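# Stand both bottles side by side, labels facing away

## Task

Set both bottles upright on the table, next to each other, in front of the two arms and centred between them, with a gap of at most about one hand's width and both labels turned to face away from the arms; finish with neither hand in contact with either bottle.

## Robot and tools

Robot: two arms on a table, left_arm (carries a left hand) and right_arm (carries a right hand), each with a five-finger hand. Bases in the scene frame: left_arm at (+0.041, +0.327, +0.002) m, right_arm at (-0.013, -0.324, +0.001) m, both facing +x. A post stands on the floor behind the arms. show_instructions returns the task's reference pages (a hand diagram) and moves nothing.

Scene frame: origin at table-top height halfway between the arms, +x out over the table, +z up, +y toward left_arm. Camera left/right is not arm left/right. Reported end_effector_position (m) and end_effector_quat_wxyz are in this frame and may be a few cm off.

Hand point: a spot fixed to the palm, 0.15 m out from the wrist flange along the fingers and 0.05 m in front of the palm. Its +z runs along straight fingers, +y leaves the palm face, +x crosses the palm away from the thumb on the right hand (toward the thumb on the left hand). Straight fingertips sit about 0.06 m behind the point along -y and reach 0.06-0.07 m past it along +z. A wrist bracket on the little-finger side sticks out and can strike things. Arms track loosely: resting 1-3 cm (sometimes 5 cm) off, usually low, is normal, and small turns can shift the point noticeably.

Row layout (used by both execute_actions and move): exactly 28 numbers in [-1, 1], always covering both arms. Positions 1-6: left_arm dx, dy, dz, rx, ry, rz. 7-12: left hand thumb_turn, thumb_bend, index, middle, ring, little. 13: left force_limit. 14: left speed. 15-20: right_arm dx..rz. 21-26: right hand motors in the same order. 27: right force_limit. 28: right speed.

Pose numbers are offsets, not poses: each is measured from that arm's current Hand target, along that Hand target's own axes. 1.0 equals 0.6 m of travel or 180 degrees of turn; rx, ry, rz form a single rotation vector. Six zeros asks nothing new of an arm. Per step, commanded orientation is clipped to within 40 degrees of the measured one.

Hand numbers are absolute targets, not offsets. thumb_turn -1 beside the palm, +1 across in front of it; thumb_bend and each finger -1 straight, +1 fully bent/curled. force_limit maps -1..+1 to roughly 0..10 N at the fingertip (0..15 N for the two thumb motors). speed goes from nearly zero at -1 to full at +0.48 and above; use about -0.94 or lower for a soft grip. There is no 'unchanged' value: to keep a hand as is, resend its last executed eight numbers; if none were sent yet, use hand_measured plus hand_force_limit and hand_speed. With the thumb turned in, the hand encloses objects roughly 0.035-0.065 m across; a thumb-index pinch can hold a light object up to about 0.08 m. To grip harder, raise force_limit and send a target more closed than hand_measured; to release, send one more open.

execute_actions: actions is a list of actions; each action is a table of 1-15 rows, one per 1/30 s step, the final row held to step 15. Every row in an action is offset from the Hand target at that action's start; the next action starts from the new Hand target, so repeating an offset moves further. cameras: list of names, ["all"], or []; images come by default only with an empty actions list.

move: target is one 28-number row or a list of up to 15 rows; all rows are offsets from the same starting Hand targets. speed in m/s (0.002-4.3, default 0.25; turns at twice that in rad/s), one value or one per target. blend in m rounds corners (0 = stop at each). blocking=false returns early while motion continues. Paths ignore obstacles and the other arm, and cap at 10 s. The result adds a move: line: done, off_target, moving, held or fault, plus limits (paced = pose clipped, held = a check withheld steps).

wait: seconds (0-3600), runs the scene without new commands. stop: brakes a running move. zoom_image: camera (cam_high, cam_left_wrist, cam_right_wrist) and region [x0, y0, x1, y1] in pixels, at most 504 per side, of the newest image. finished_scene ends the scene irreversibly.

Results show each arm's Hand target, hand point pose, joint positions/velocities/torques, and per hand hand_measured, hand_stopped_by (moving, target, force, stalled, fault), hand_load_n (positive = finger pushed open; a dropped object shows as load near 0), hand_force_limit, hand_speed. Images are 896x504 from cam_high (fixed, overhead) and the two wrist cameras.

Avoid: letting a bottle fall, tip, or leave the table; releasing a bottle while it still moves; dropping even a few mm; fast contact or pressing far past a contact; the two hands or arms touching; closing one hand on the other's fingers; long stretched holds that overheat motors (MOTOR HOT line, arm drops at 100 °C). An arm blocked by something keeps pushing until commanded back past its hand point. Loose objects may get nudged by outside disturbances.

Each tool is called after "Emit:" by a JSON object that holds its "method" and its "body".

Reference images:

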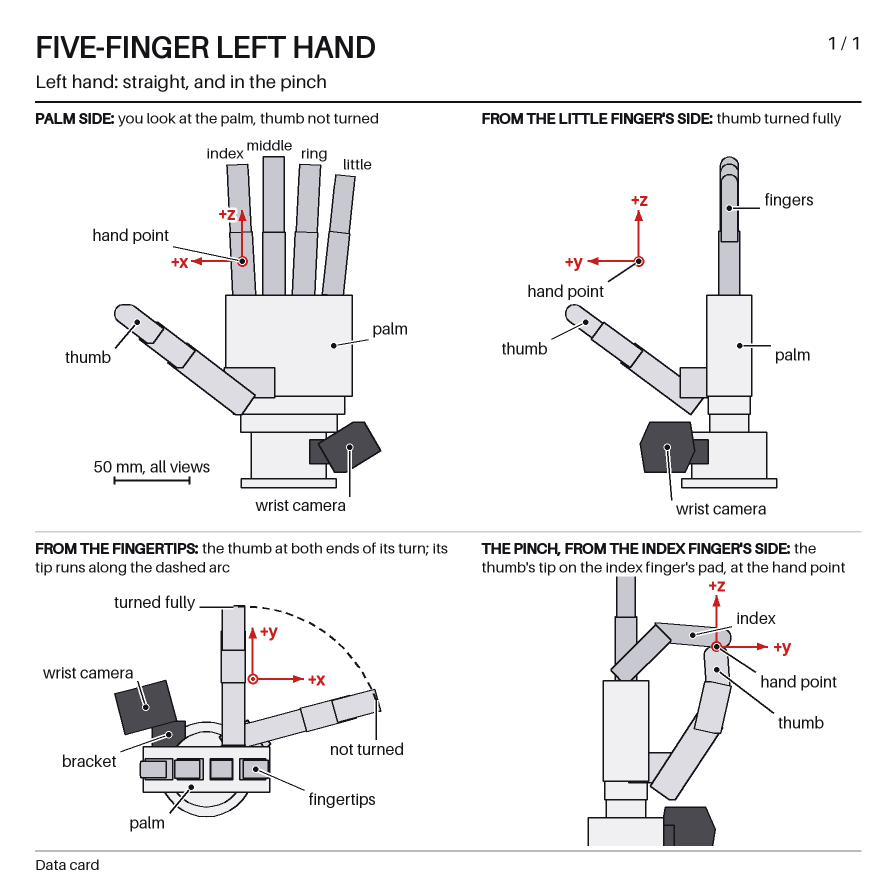

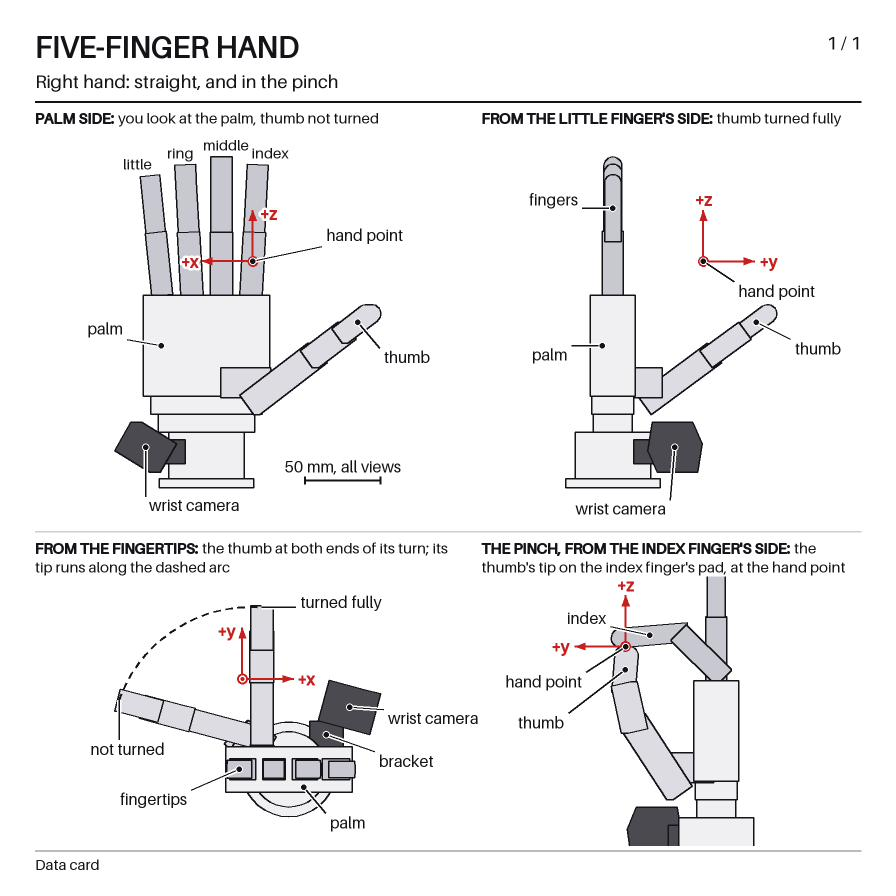

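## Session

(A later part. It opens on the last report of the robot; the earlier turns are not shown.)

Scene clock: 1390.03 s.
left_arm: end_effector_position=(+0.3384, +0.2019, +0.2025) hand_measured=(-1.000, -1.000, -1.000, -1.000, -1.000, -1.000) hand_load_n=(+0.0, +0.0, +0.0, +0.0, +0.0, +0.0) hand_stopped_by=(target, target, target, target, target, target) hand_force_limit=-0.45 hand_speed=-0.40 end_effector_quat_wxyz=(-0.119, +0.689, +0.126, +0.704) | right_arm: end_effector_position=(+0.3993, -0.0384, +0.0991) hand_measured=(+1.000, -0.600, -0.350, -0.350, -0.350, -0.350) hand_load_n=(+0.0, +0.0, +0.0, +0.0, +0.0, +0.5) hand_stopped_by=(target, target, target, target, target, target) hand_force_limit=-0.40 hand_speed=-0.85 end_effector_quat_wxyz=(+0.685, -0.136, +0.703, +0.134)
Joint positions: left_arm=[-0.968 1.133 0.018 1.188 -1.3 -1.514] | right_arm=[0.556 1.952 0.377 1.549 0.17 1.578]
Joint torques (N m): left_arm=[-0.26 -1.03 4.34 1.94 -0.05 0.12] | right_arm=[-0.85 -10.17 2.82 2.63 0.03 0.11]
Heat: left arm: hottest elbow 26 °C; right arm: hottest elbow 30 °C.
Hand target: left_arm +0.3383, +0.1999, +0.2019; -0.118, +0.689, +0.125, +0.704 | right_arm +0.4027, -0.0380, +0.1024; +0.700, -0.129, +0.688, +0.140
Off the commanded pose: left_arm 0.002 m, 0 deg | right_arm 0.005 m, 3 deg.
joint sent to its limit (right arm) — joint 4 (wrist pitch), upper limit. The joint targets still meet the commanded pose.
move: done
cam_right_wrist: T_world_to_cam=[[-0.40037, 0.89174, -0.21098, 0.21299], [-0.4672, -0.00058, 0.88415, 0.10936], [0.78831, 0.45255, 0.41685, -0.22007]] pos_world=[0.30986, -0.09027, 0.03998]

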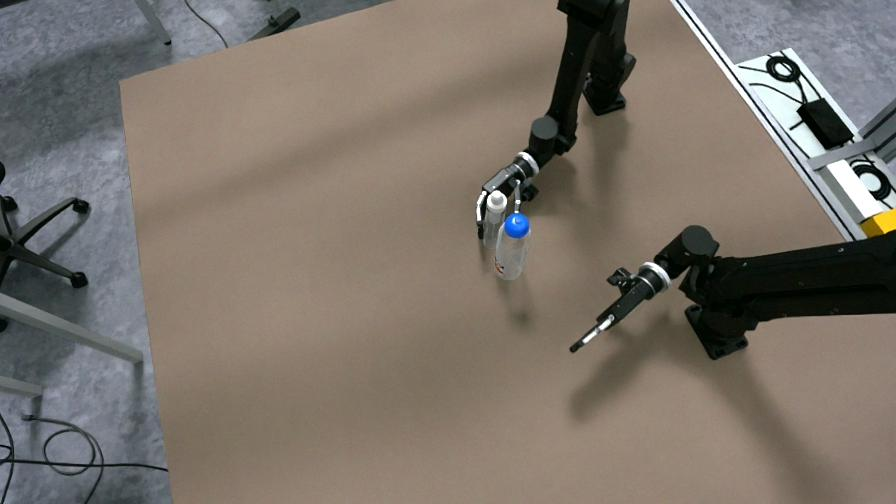

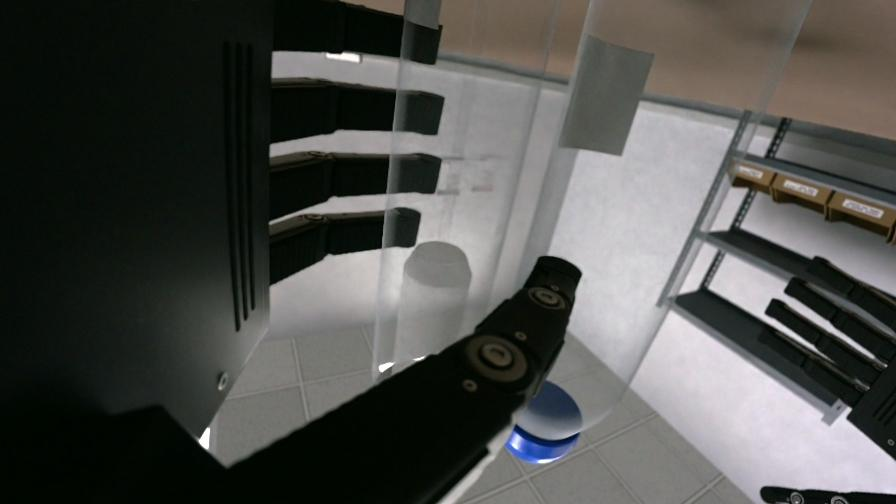

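Emit:
{"method": "move", "body": {"target": [0,0,0,0,0,0,-1,-1,-1,-1,-1,-1,-0.45,-0.4,0,0,0,0,0,0,1,-0.8,-0.6,-0.6,-0.6,-0.6,-0.4,-0.85], "speed": 0.02}}

Emit:
{"method": "move", "body": {"target": [0,0,0,0,0,0,-1,-1,-1,-1,-1,-1,-0.45,-0.4,0,0,0,0,0,0,1,-0.8,-1,-1,-1,-1,-0.4,-0.8], "speed": 0.02, "cameras": ["cam_high","cam_right_wrist"]}}

Emit:
{"method": "zoom_image", "body": {"camera": "cam_high", "region": [470, 160, 530, 250]}}

Scene clock: 1398.30 s.
left_arm: end_effector_position=(+0.3384, +0.2019, +0.2025) hand_measured=(-1.000, -1.000, -1.000, -1.000, -1.000, -1.000) hand_load_n=(+0.0, +0.0, +0.0, +0.0, +0.0, +0.0) hand_stopped_by=(target, target, target, target, target, target) hand_force_limit=-0.45 hand_speed=-0.40 end_effector_quat_wxyz=(-0.119, +0.689, +0.126, +0.704) | right_arm: end_effector_position=(+0.3993, -0.0384, +0.0991) hand_measured=(+1.000, -0.800, -0.600, -0.600, -0.600, -0.600) hand_load_n=(+0.0, +0.0, +0.0, +0.0, +0.0, -0.5) hand_stopped_by=(target, target, target, target, target, target) hand_force_limit=-0.40 hand_speed=-0.85 end_effector_quat_wxyz=(+0.685, -0.136, +0.703, +0.134)
Joint positions: left_arm=[-0.968 1.133 0.018 1.188 -1.3 -1.514] | right_arm=[0.556 1.952 0.377 1.549 0.17 1.578]
Joint torques (N m): left_arm=[-0.32 -1.14 4.36 1.95 -0.04 0.12] | right_arm=[-0.73 -10.11 2.78 2.63 0.03 0.09]
Heat: left arm: hottest elbow 26 °C; right arm: hottest elbow 30 °C.
Hand target: left_arm +0.3383, +0.1999, +0.2019; -0.118, +0.689, +0.125, +0.704 | right_arm +0.4027, -0.0380, +0.1024; +0.700, -0.129, +0.688, +0.140
Off the commanded pose: left_arm 0.002 m, 0 deg | right_arm 0.005 m, 3 deg.
joint sent to its limit (right arm) — joint 4 (wrist pitch), upper limit. The joint targets still meet the commanded pose.
move: done

Scene clock: 1399.30 s.
left_arm: end_effector_position=(+0.3384, +0.2019, +0.2025) hand_measured=(-1.000, -1.000, -1.000, -1.000, -1.000, -1.000) hand_load_n=(+0.0, +0.0, +0.0, +0.0, +0.0, +0.0) hand_stopped_by=(target, target, target, target, target, target) hand_force_limit=-0.45 hand_speed=-0.40 end_effector_quat_wxyz=(-0.119, +0.689, +0.126, +0.704) | right_arm: end_effector_position=(+0.3993, -0.0384, +0.0991) hand_measured=(+1.000, -0.800, -1.000, -1.000, -1.000, -1.000) hand_load_n=(+0.0, +0.0, +0.0, +0.0, +0.0, +0.0) hand_stopped_by=(target, target, target, target, target, target) hand_force_limit=-0.40 hand_speed=-0.80 end_effector_quat_wxyz=(+0.685, -0.136, +0.703, +0.134)
Joint positions: left_arm=[-0.968 1.133 0.018 1.188 -1.3 -1.514] | right_arm=[0.556 1.952 0.377 1.549 0.17 1.578]
Joint torques (N m): left_arm=[-0.32 -1.08 4.37 1.98 -0.05 0.13] | right_arm=[-0.73 -10.23 2.8 2.66 0.03 0.08]
Heat: left arm: hottest elbow 26 °C; right arm: hottest elbow 30 °C.
Hand target: left_arm +0.3383, +0.1999, +0.2019; -0.118, +0.689, +0.125, +0.704 | right_arm +0.4027, -0.0380, +0.1024; +0.700, -0.129, +0.688, +0.140
Off the commanded pose: left_arm 0.002 m, 0 deg | right_arm 0.005 m, 3 deg.
joint sent to its limit (right arm) — joint 4 (wrist pitch), upper limit. The joint targets still meet the commanded pose.
move: done
cam_right_wrist: T_world_to_cam=[[-0.40037, 0.89174, -0.21098, 0.21299], [-0.4672, -0.00058, 0.88415, 0.10936], [0.78831, 0.45255, 0.41685, -0.22007]] pos_world=[0.30986, -0.09027, 0.03998]

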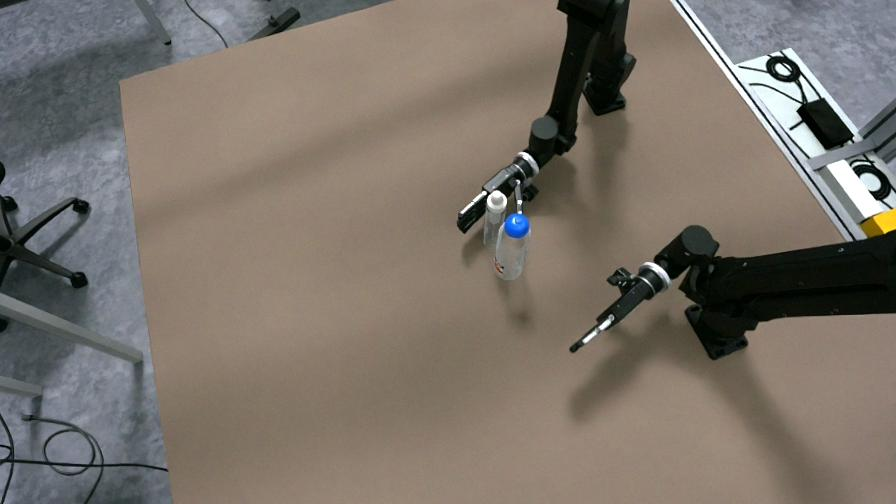

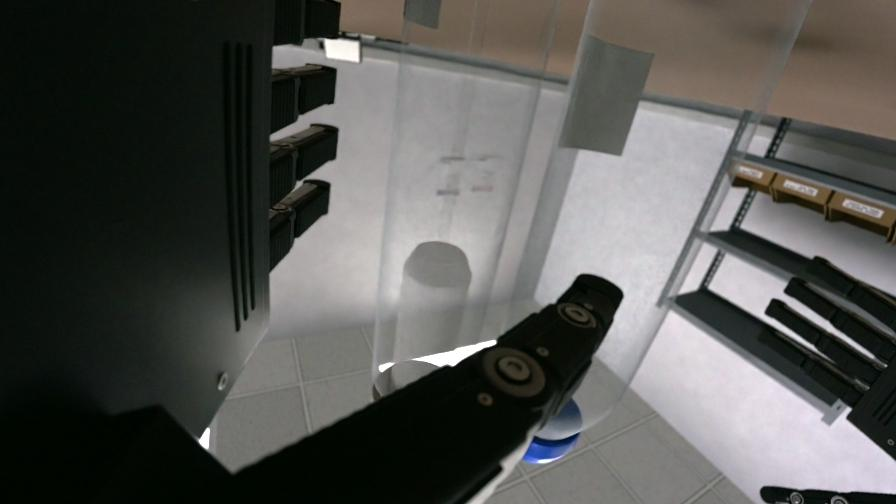

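Scaled by 5.600.

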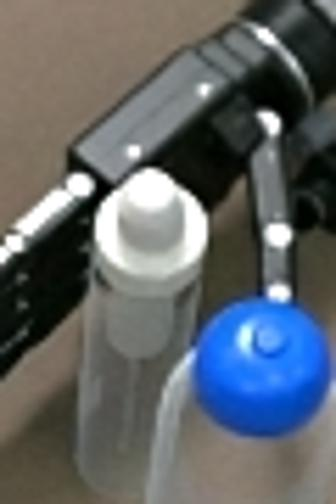

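Emit:
{"method": "zoom_image", "body": {"camera": "cam_high", "region": [475, 210, 535, 290]}}

Emit:
{"method": "zoom_image", "body": {"camera": "cam_right_wrist", "region": [360, 0, 680, 180]}}

Scaled by 6.300.

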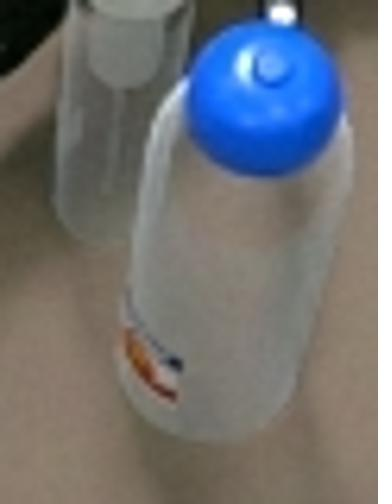

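Scaled by 1.575.

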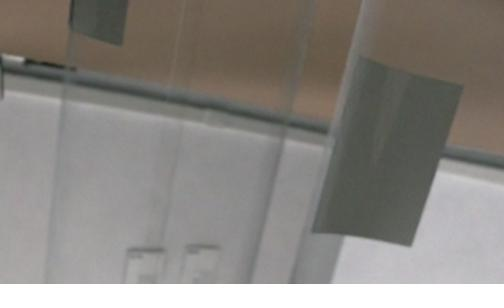

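Emit:
{"method": "move", "body": {"target": [[0,0,0,0,0,0,-1,-1,-1,-1,-1,-1,-0.45,-0.4,0,0,0,0,0,0,1,-0.8,-0.35,-0.35,-0.35,-0.35,-0.7,-0.75],[0,0,0,0,0,0,-1,-1,-1,-1,-1,-1,-0.45,-0.4,0,0,0,0,0,0,1,-0.3,-0.35,-0.35,-0.35,-0.35,-0.7,-0.75]], "speed": 0.02, "cameras": ["cam_high","cam_right_wrist"]}}

Emit:
{"method": "zoom_image", "body": {"camera": "cam_high", "region": [470, 160, 530, 250]}}

Scene clock: 1434.97 s.
left_arm: end_effector_position=(+0.3384, +0.2019, +0.2025) hand_measured=(-1.000, -1.000, -1.000, -1.000, -1.000, -1.000) hand_load_n=(+0.0, +0.0, +0.0, +0.0, +0.0, +0.0) hand_stopped_by=(target, target, target, target, target, target) hand_force_limit=-0.45 hand_speed=-0.40 end_effector_quat_wxyz=(-0.119, +0.689, +0.126, +0.704) | right_arm: end_effector_position=(+0.3993, -0.0384, +0.0991) hand_measured=(+1.000, -0.300, -0.350, -0.350, -0.350, -0.350) hand_load_n=(+0.0, +0.0, +0.0, +0.0, +0.0, +0.0) hand_stopped_by=(target, target, target, target, target, target) hand_force_limit=-0.70 hand_speed=-0.75 end_effector_quat_wxyz=(+0.685, -0.136, +0.703, +0.134)
Joint positions: left_arm=[-0.968 1.133 0.018 1.188 -1.3 -1.514] | right_arm=[0.556 1.952 0.377 1.549 0.17 1.578]
Joint torques (N m): left_arm=[-0.09 -0.97 4.36 1.92 -0.04 0.13] | right_arm=[-0.73 -10.11 2.84 2.67 0.03 0.1]
Heat: left arm: hottest elbow 26 °C; right arm: hottest elbow 29 °C.
Hand target: left_arm +0.3383, +0.1999, +0.2019; -0.118, +0.689, +0.125, +0.704 | right_arm +0.4028, -0.0381, +0.1024; +0.700, -0.129, +0.688, +0.140
Off the commanded pose: left_arm 0.002 m, 0 deg | right_arm 0.005 m, 3 deg.
joint sent to its limit (right arm) — joint 4 (wrist pitch), upper limit. The joint targets still meet the commanded pose.
move: done; target 2's new numbers were sent with right_arm's hand 0.005 m and 3 deg from that target
cam_right_wrist: T_world_to_cam=[[-0.40037, 0.89174, -0.21098, 0.21299], [-0.4672, -0.00058, 0.88415, 0.10936], [0.78831, 0.45255, 0.41685, -0.22007]] pos_world=[0.30986, -0.09027, 0.03998]

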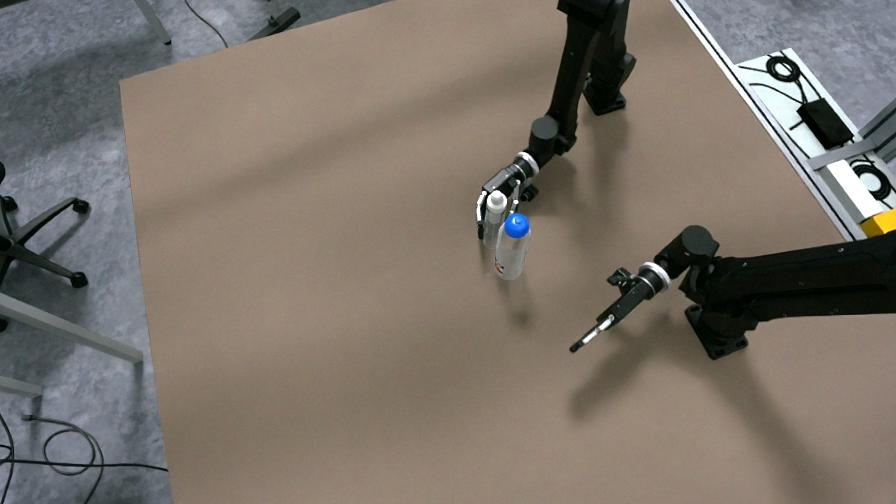

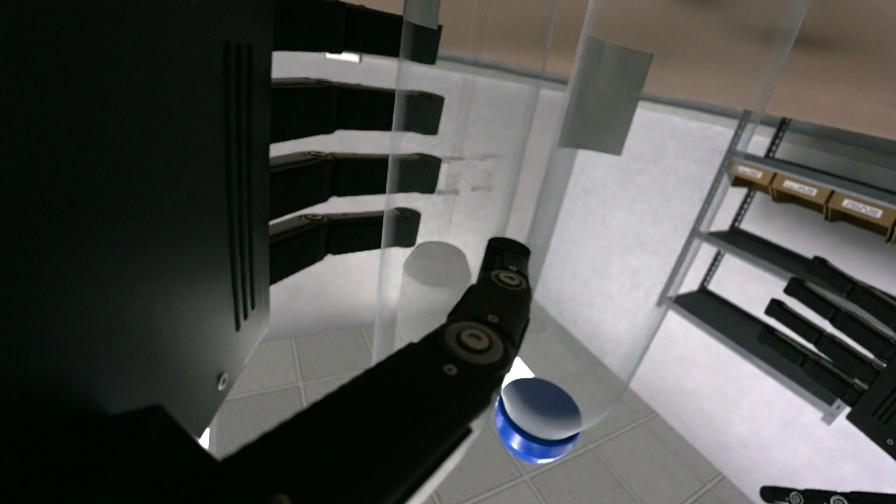

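Scaled by 5.600.

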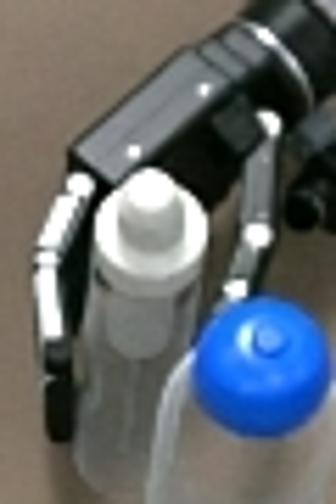

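Emit:
{"method": "move", "body": {"target": [[0,0,0,0,0,0,-1,-1,-1,-1,-1,-1,-0.45,-0.4,0,0,0,0,0,0,1,-0.3,-0.3,-0.3,-0.3,-0.3,-0.8,-0.9],[0,0,0,0,0,0,-1,-1,-1,-1,-1,-1,-0.45,-0.4,0,0,0,0,0,0,1,0.25,-0.3,-0.3,-0.3,-0.3,-0.55,-0.88]], "speed": 0.02, "cameras": ["cam_high","cam_right_wrist"]}}

Emit:
{"method": "zoom_image", "body": {"camera": "cam_high", "region": [470, 160, 530, 250]}}

Scene clock: 1440.77 s.
left_arm: end_effector_position=(+0.3384, +0.2019, +0.2025) hand_measured=(-1.000, -1.000, -1.000, -1.000, -1.000, -1.000) hand_load_n=(+0.0, +0.0, +0.0, +0.0, +0.0, +0.0) hand_stopped_by=(target, target, target, target, target, target) hand_force_limit=-0.45 hand_speed=-0.40 end_effector_quat_wxyz=(-0.119, +0.689, +0.126, +0.704) | right_arm: end_effector_position=(+0.3993, -0.0384, +0.0991) hand_measured=(+1.000, -0.200, -0.300, -0.300, -0.300, -0.300) hand_load_n=(+0.0, +3.5, +3.0, +1.0, +0.5, +0.5) hand_stopped_by=(target, force, target, target, target, target) hand_force_limit=-0.55 hand_speed=-0.88 end_effector_quat_wxyz=(+0.685, -0.136, +0.703, +0.134)
Joint positions: left_arm=[-0.968 1.133 0.018 1.188 -1.3 -1.514] | right_arm=[0.556 1.952 0.377 1.549 0.17 1.578]
Joint torques (N m): left_arm=[-0.15 -0.97 4.42 1.98 -0.07 0.13] | right_arm=[-0.79 -10.05 2.81 2.66 0.03 0.1]
Heat: left arm: hottest elbow 26 °C; right arm: hottest elbow 29 °C.
Hand target: left_arm +0.3383, +0.1999, +0.2019; -0.118, +0.689, +0.125, +0.704 | right_arm +0.4028, -0.0381, +0.1024; +0.700, -0.129, +0.688, +0.140
Off the commanded pose: left_arm 0.002 m, 0 deg | right_arm 0.005 m, 3 deg.
joint sent to its limit (right arm) — joint 4 (wrist pitch), upper limit. The joint targets still meet the commanded pose.
move: done; target 2's new numbers were sent with right_arm's hand 0.005 m and 3 deg from that target
cam_right_wrist: T_world_to_cam=[[-0.40037, 0.89174, -0.21098, 0.21299], [-0.4672, -0.00058, 0.88415, 0.10936], [0.78831, 0.45255, 0.41685, -0.22007]] pos_world=[0.30986, -0.09027, 0.03998]

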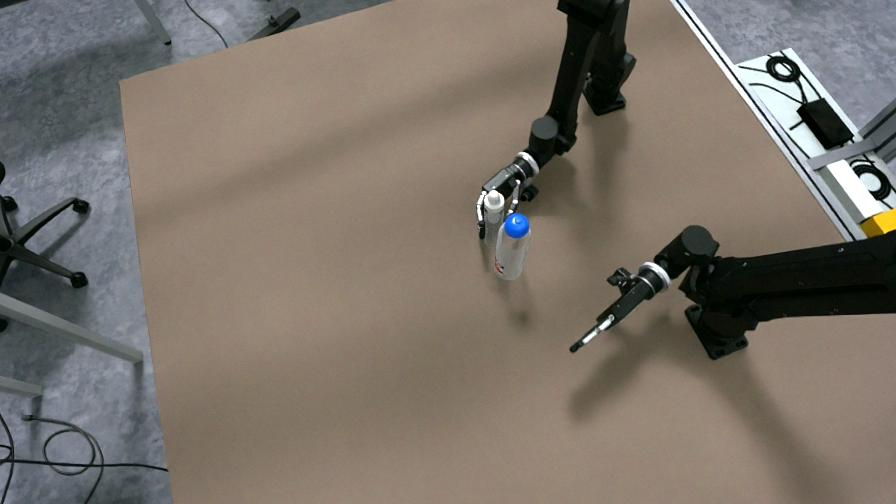

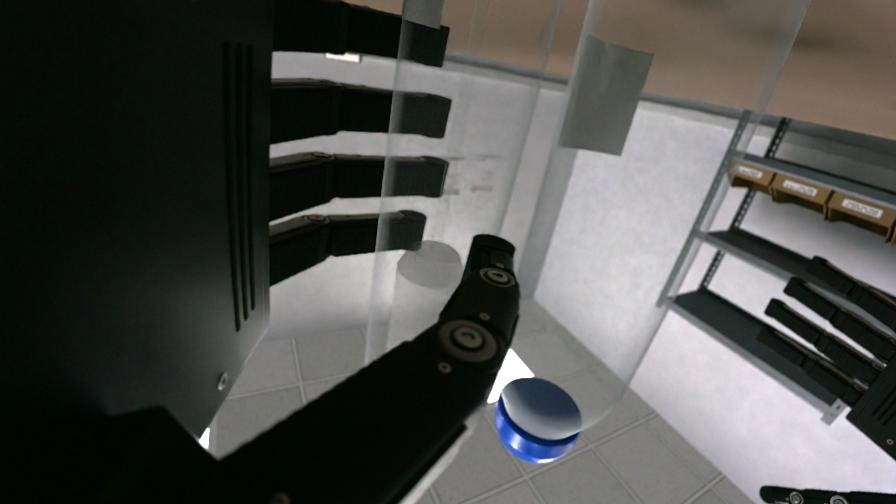

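Scaled by 5.600.

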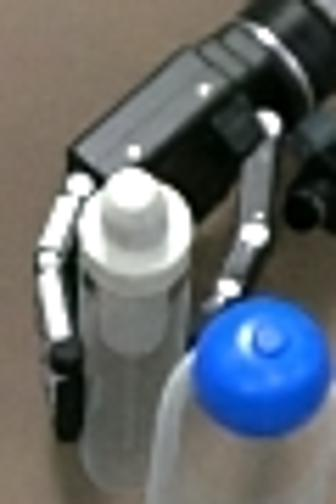

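Emit:
{"method": "move", "body": {"target": [[0,0,0,0,0,0,-1,-1,-1,-1,-1,-1,-0.45,-0.4,-0.1337,-0.0107,-0.0112,0,0,0,1,0.25,-0.3,-0.3,-0.3,-0.3,-0.55,-0.88],[0,0,0,0,0,0,-1,-1,-1,-1,-1,-1,-0.45,-0.4,-0.1485,-0.0977,-0.0707,-0.3002,0.0075,-0.0006,1,0.25,-0.3,-0.3,-0.3,-0.3,-0.55,-0.88]], "speed": [0.05,0.1], "blend": [0.01,0], "cameras": ["all"]}}

Emit:
{"method": "zoom_image", "body": {"camera": "cam_high", "region": [430, 110, 570, 290]}}

Scene clock: 1469.70 s.
left_arm: end_effector_position=(+0.3384, +0.2019, +0.2025) hand_measured=(-1.000, -1.000, -1.000, -1.000, -1.000, -1.000) hand_load_n=(+0.0, +0.0, +0.0, +0.0, +0.0, +0.0) hand_stopped_by=(target, target, target, target, target, target) hand_force_limit=-0.45 hand_speed=-0.40 end_effector_quat_wxyz=(-0.119, +0.689, +0.126, +0.704) | right_arm: end_effector_position=(+0.3722, -0.1071, +0.1870) hand_measured=(+1.000, -0.200, -0.300, -0.300, -0.300, -0.300) hand_load_n=(+0.0, +3.5, +3.0, +1.0, +1.0, +0.5) hand_stopped_by=(target, force, target, target, target, target) hand_force_limit=-0.55 hand_speed=-0.88 end_effector_quat_wxyz=(+0.552, -0.433, +0.561, +0.441)
Joint positions: left_arm=[-0.968 1.133 0.018 1.188 -1.3 -1.514] | right_arm=[0.037 1.722 0.632 1.08 -1.295 1.578]
Joint torques (N m): left_arm=[-0.73 -0.91 4.38 2 -0.06 0.14] | right_arm=[-1.14 -10.23 7.98 1.21 0.01 0.03]
Heat: left arm: hottest elbow 26 °C; right arm: hottest elbow 29 °C.
Hand target: left_arm +0.3383, +0.1999, +0.2019; -0.118, +0.689, +0.125, +0.704 | right_arm +0.3842, -0.1100, +0.1900; +0.557, -0.435, +0.557, +0.436
Off the commanded pose: left_arm 0.002 m, 0 deg | right_arm 0.013 m, 1 deg.
move: off_target (right_arm)
cam_left_wrist: T_world_to_cam=[[-0.32687, 0.91595, 0.23281, -0.11994], [-0.51806, -0.37969, 0.76645, 0.08201], [0.79043, 0.12992, 0.59862, -0.29701]] pos_world=[0.23805, 0.17959, 0.14286]
cam_right_wrist: T_world_to_cam=[[-0.95909, 0.20226, -0.19807, 0.41366], [-0.26576, -0.40232, 0.87608, -0.09747], [0.09751, 0.89288, 0.43961, 0.09578]] pos_world=[0.3615, -0.2084, 0.12522]

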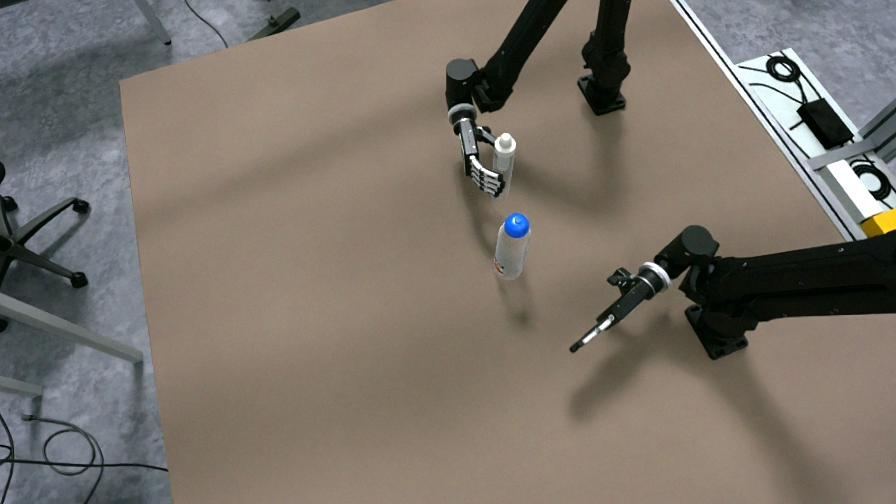

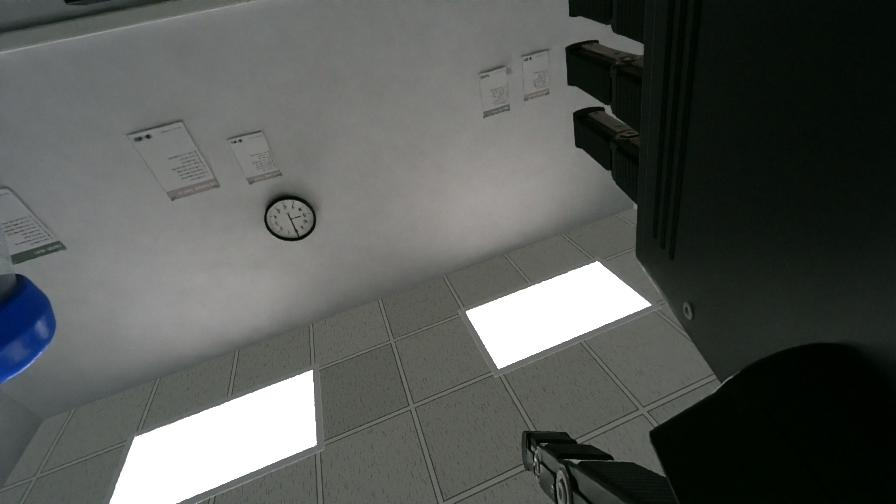

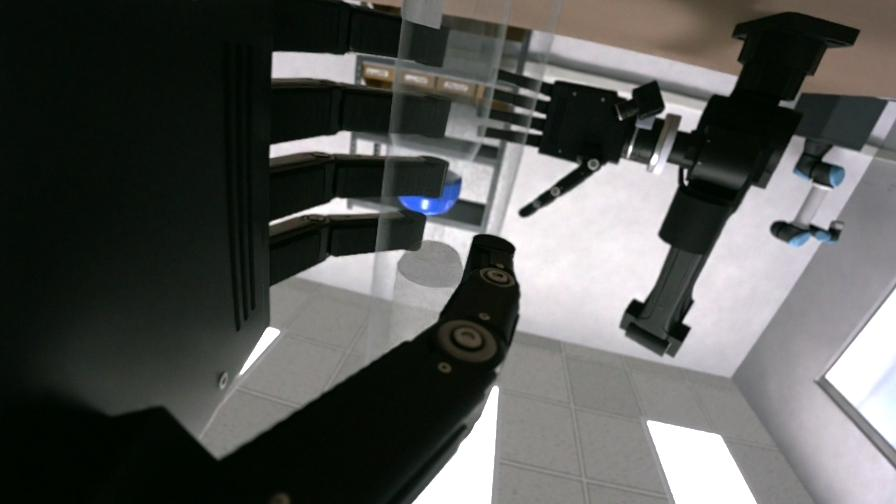

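Scaled by 2.800.

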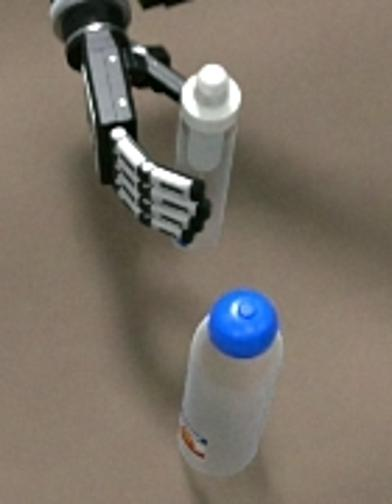

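Emit:
{"method": "zoom_image", "body": {"camera": "cam_high", "region": [475, 150, 525, 205]}}

Emit:
{"method": "zoom_image", "body": {"camera": "cam_right_wrist", "region": [370, 0, 600, 130]}}

Scaled by 9.164.

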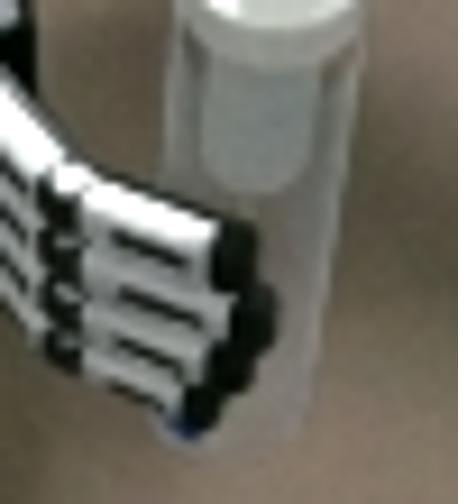

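Scaled by 2.191.

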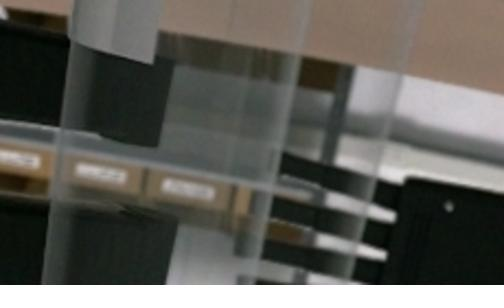

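Emit:
{"method": "move", "body": {"target": [0,0,0,0,0,0,-1,-1,-1,-1,-1,-1,-0.45,-0.4,0.100,-0.0037,0.0748,0,-0.0045,-0.0049,1,0.25,-0.3,-0.3,-0.3,-0.3,-0.55,-0.88], "speed": 0.05, "cameras": ["cam_high","cam_right_wrist"]}}

Emit:
{"method": "zoom_image", "body": {"camera": "cam_high", "region": [470, 160, 530, 250]}}

Scene clock: 1490.57 s.
left_arm: end_effector_position=(+0.3384, +0.2019, +0.2025) hand_measured=(-1.000, -1.000, -1.000, -1.000, -1.000, -1.000) hand_load_n=(+0.0, +0.0, +0.0, +0.0, +0.0, +0.0) hand_stopped_by=(target, target, target, target, target, target) hand_force_limit=-0.45 hand_speed=-0.40 end_effector_quat_wxyz=(-0.119, +0.689, +0.126, +0.704) | right_arm: end_effector_position=(+0.3900, -0.0712, +0.1271) hand_measured=(+1.000, -0.200, -0.300, -0.300, -0.300, -0.300) hand_load_n=(+0.0, +4.0, +3.0, +1.0, +1.0, +0.5) hand_stopped_by=(target, force, target, target, target, target) hand_force_limit=-0.55 hand_speed=-0.88 end_effector_quat_wxyz=(+0.558, -0.433, +0.559, +0.435)
Joint positions: left_arm=[-0.968 1.133 0.018 1.188 -1.3 -1.514] | right_arm=[0.122 1.945 0.689 1.26 -1.201 1.579]
Joint torques (N m): left_arm=[-0.15 -0.91 4.38 1.94 -0.04 0.14] | right_arm=[0.32 -11.63 6.22 2.29 0.3 0.17]
Heat: left arm: hottest elbow 26 °C; right arm: hottest elbow 30 °C.
Hand target: left_arm +0.3383, +0.1999, +0.2019; -0.118, +0.689, +0.125, +0.704 | right_arm +0.3971, -0.0669, +0.1300; +0.564, -0.436, +0.550, +0.434
Off the commanded pose: left_arm 0.002 m, 0 deg | right_arm 0.009 m, 1 deg.
move: done
cam_right_wrist: T_world_to_cam=[[-0.95446, 0.21124, -0.21066, 0.41215], [-0.28115, -0.40071, 0.872, -0.01911], [0.09979, 0.89152, 0.44185, 0.08711]] pos_world=[0.37932, -0.17239, 0.065]

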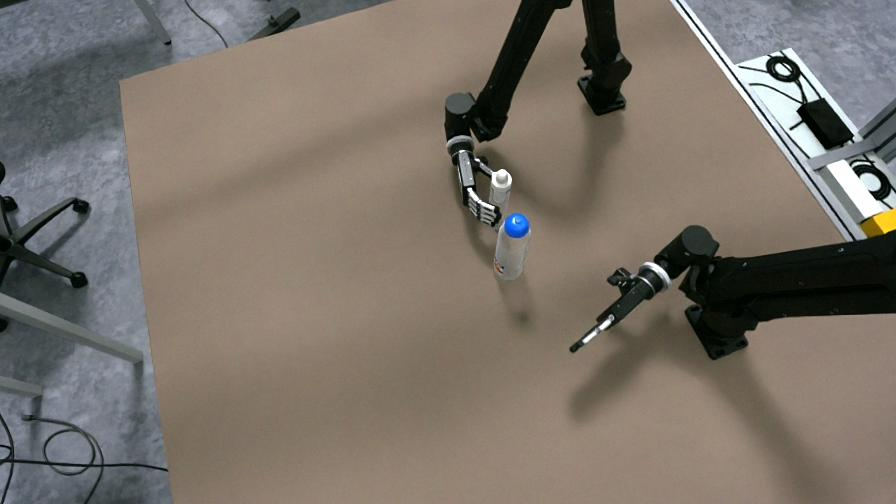

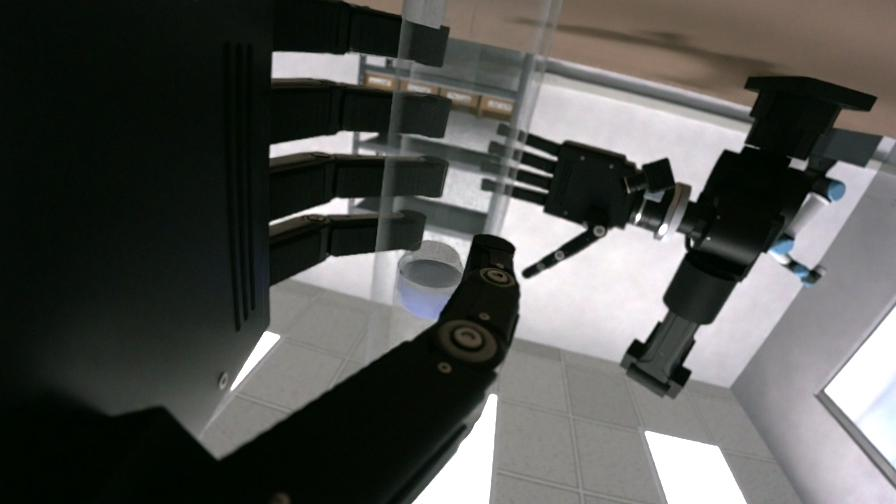

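Scaled by 5.600.

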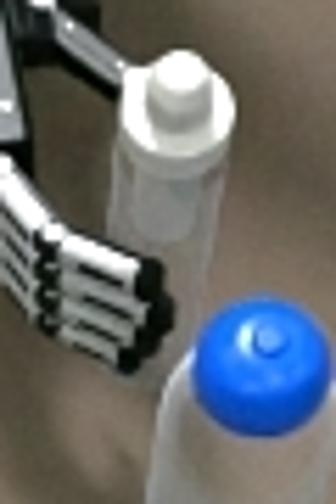

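Emit:
{"method": "move", "body": {"target": [0,0,0,0,0,0,-1,-1,-1,-1,-1,-1,-0.45,-0.4,0.037,-0.0051,0.0181,0,0,0,1,0.25,-0.3,-0.3,-0.3,-0.3,-0.55,-0.88], "speed": 0.04, "cameras": ["cam_high","cam_right_wrist"]}}

Emit:
{"method": "zoom_image", "body": {"camera": "cam_high", "region": [470, 160, 530, 250]}}

Scene clock: 1503.97 s.
left_arm: end_effector_position=(+0.3384, +0.2019, +0.2025) hand_measured=(-1.000, -1.000, -1.000, -1.000, -1.000, -1.000) hand_load_n=(+0.0, +0.0, +0.0, +0.0, +0.0, +0.0) hand_stopped_by=(target, target, target, target, target, target) hand_force_limit=-0.45 hand_speed=-0.40 end_effector_quat_wxyz=(-0.119, +0.689, +0.126, +0.704) | right_arm: end_effector_position=(+0.3970, -0.0614, +0.1058) hand_measured=(+1.000, -0.200, -0.300, -0.300, -0.300, -0.300) hand_load_n=(+0.0, +3.5, +2.5, +1.0, +1.0, +0.5) hand_stopped_by=(target, force, target, target, target, target) hand_force_limit=-0.55 hand_speed=-0.88 end_effector_quat_wxyz=(+0.558, -0.432, +0.559, +0.435)
Joint positions: left_arm=[-0.968 1.133 0.018 1.188 -1.3 -1.514] | right_arm=[0.143 2.022 0.721 1.304 -1.179 1.579]
Joint torques (N m): left_arm=[-0.26 -1.03 4.37 1.96 -0.06 0.13] | right_arm=[0.5 -12.28 5.71 2.24 0.3 0.13]
Heat: left arm: hottest elbow 26 °C; right arm: hottest elbow 31 °C.
Hand target: left_arm +0.3383, +0.1999, +0.2019; -0.118, +0.689, +0.125, +0.704 | right_arm +0.4031, -0.0568, +0.1080; +0.564, -0.436, +0.550, +0.434
Off the commanded pose: left_arm 0.002 m, 0 deg | right_arm 0.008 m, 1 deg.
move: done
cam_right_wrist: T_world_to_cam=[[-0.95456, 0.21162, -0.20984, 0.41217], [-0.28057, -0.40069, 0.8722, 0.00498], [0.10049, 0.89144, 0.44186, 0.08678]] pos_world=[0.38611, -0.16259, 0.0438]

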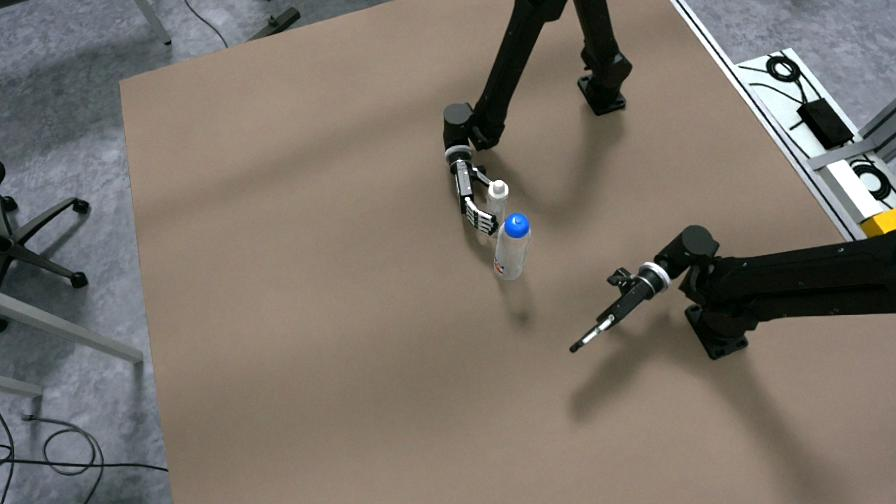

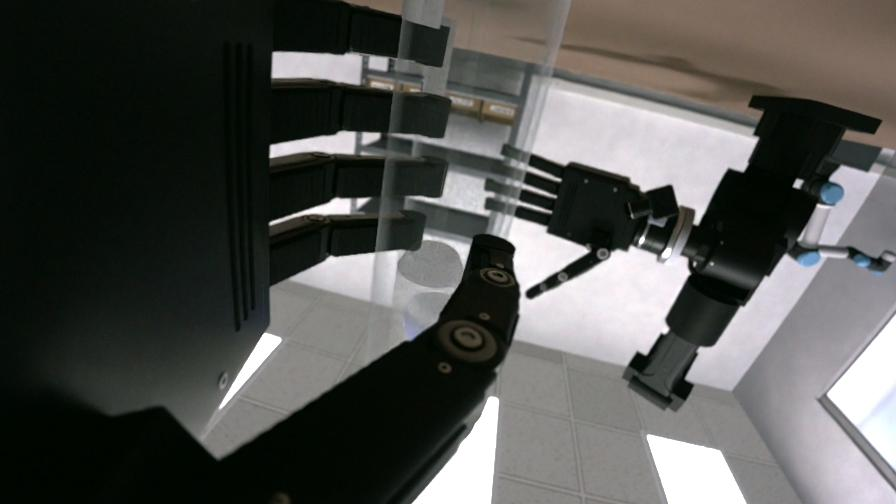

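Scaled by 5.600.

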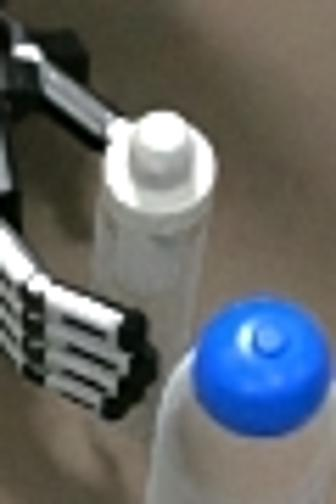

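Emit:
{"method": "move", "body": {"target": [0,0,0,0,0,0,-1,-1,-1,-1,-1,-1,-0.45,-0.4,0.0075,0,0,0,0,0,1,0.25,-0.3,-0.3,-0.3,-0.3,-0.55,-0.88], "speed": 0.02}}

Emit:
{"method": "move", "body": {"target": [0,0,0,0,0,0,-1,-1,-1,-1,-1,-1,-0.45,-0.4,0.005,0,0,0,0,0,1,0.25,-0.3,-0.3,-0.3,-0.3,-0.55,-0.88], "speed": 0.02}}

Emit:
{"method": "move", "body": {"target": [0,0,0,0,0,0,-1,-1,-1,-1,-1,-1,-0.45,-0.4,0.005,0,0,0,0,0,1,0.25,-0.3,-0.3,-0.3,-0.3,-0.55,-0.88], "speed": 0.02, "cameras": ["cam_high"]}}

Emit:
{"method": "zoom_image", "body": {"camera": "cam_high", "region": [470, 160, 530, 250]}}

Scene clock: 1513.57 s.
left_arm: end_effector_position=(+0.3384, +0.2019, +0.2025) hand_measured=(-1.000, -1.000, -1.000, -1.000, -1.000, -1.000) hand_load_n=(+0.0, +0.0, +0.0, +0.0, +0.0, +0.0) hand_stopped_by=(target, target, target, target, target, target) hand_force_limit=-0.45 hand_speed=-0.40 end_effector_quat_wxyz=(-0.119, +0.689, +0.126, +0.704) | right_arm: end_effector_position=(+0.3976, -0.0614, +0.1023) hand_measured=(+1.000, -0.200, -0.300, -0.300, -0.300, -0.300) hand_load_n=(+0.0, +3.5, +3.0, +1.0, +1.0, +0.0) hand_stopped_by=(target, force, target, target, target, target) hand_force_limit=-0.55 hand_speed=-0.88 end_effector_quat_wxyz=(+0.558, -0.432, +0.559, +0.435)
Joint positions: left_arm=[-0.968 1.133 0.018 1.188 -1.3 -1.514] | right_arm=[0.143 2.034 0.724 1.316 -1.179 1.58]
Joint torques (N m): left_arm=[-0.09 -1.03 4.36 1.96 -0.05 0.12] | right_arm=[0.38 -12.34 5.57 2.33 0.3 0.13]
Heat: left arm: hottest elbow 26 °C; right arm: hottest elbow 31 °C.
Hand target: left_arm +0.3383, +0.1999, +0.2019; -0.118, +0.689, +0.125, +0.704 | right_arm +0.4032, -0.0568, +0.1035; +0.564, -0.436, +0.550, +0.434
Off the commanded pose: left_arm 0.002 m, 0 deg | right_arm 0.007 m, 1 deg.
move: done

Scene clock: 1514.13 s.
left_arm: end_effector_position=(+0.3384, +0.2019, +0.2025) hand_measured=(-1.000, -1.000, -1.000, -1.000, -1.000, -1.000) hand_load_n=(+0.0, +0.0, +0.0, +0.0, +0.0, +0.0) hand_stopped_by=(target, target, target, target, target, target) hand_force_limit=-0.45 hand_speed=-0.40 end_effector_quat_wxyz=(-0.119, +0.689, +0.126, +0.704) | right_arm: end_effector_position=(+0.3981, -0.0613, +0.1016) hand_measured=(+1.000, -0.200, -0.300, -0.300, -0.300, -0.300) hand_load_n=(+0.0, +3.5, +3.0, +1.0, +0.5, +0.0) hand_stopped_by=(target, force, target, target, target, target) hand_force_limit=-0.55 hand_speed=-0.88 end_effector_quat_wxyz=(+0.560, -0.432, +0.557, +0.435)
Joint positions: left_arm=[-0.968 1.133 0.018 1.188 -1.3 -1.514] | right_arm=[0.143 2.04 0.727 1.326 -1.179 1.584]
Joint torques (N m): left_arm=[-0.21 -0.97 4.37 1.94 -0.04 0.13] | right_arm=[0.32 -11.81 5.48 2.22 0.3 0.1]
Heat: left arm: hottest elbow 26 °C; right arm: hottest elbow 31 °C.
Hand target: left_arm +0.3383, +0.1999, +0.2019; -0.118, +0.689, +0.125, +0.704 | right_arm +0.4033, -0.0568, +0.1005; +0.564, -0.436, +0.550, +0.434
Off the commanded pose: left_arm 0.002 m, 0 deg | right_arm 0.007 m, 1 deg.
move: done

Scene clock: 1514.70 s.
left_arm: end_effector_position=(+0.3384, +0.2019, +0.2025) hand_measured=(-1.000, -1.000, -1.000, -1.000, -1.000, -1.000) hand_load_n=(+0.0, +0.0, +0.0, +0.0, +0.0, +0.0) hand_stopped_by=(target, target, target, target, target, target) hand_force_limit=-0.45 hand_speed=-0.40 end_effector_quat_wxyz=(-0.119, +0.689, +0.126, +0.704) | right_arm: end_effector_position=(+0.3989, -0.0613, +0.1013) hand_measured=(+1.000, -0.200, -0.300, -0.300, -0.300, -0.300) hand_load_n=(+0.5, +3.5, +3.0, +1.0, +0.5, +0.0) hand_stopped_by=(target, force, target, target, target, target) hand_force_limit=-0.55 hand_speed=-0.88 end_effector_quat_wxyz=(+0.561, -0.432, +0.556, +0.435)
Joint positions: left_arm=[-0.968 1.133 0.018 1.188 -1.3 -1.514] | right_arm=[0.143 2.045 0.731 1.336 -1.179 1.59]
Joint torques (N m): left_arm=[-0.32 -1.14 4.37 1.91 -0.05 0.14] | right_arm=[0.38 -11.69 5.37 2.18 0.31 0.05]
Heat: left arm: hottest elbow 26 °C; right arm: hottest elbow 31 °C.
Hand target: left_arm +0.3383, +0.1999, +0.2019; -0.118, +0.689, +0.125, +0.704 | right_arm +0.4033, -0.0568, +0.0975; +0.564, -0.436, +0.550, +0.434
Off the commanded pose: left_arm 0.002 m, 0 deg | right_arm 0.007 m, 1 deg.
move: done

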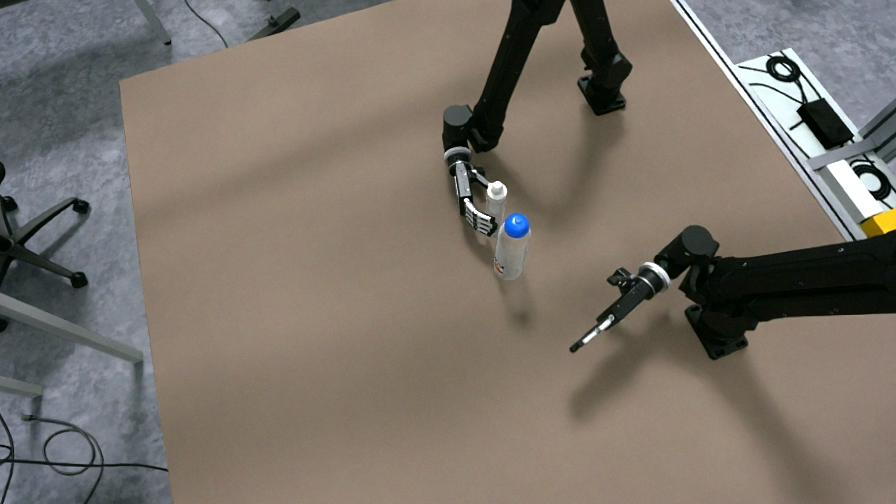

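Scaled by 5.600.

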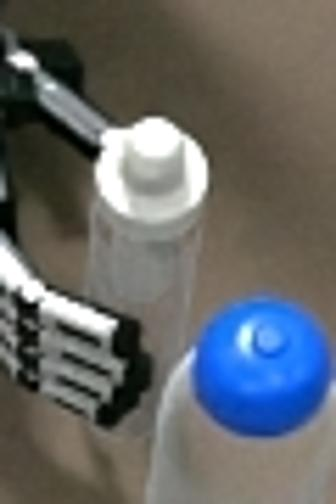

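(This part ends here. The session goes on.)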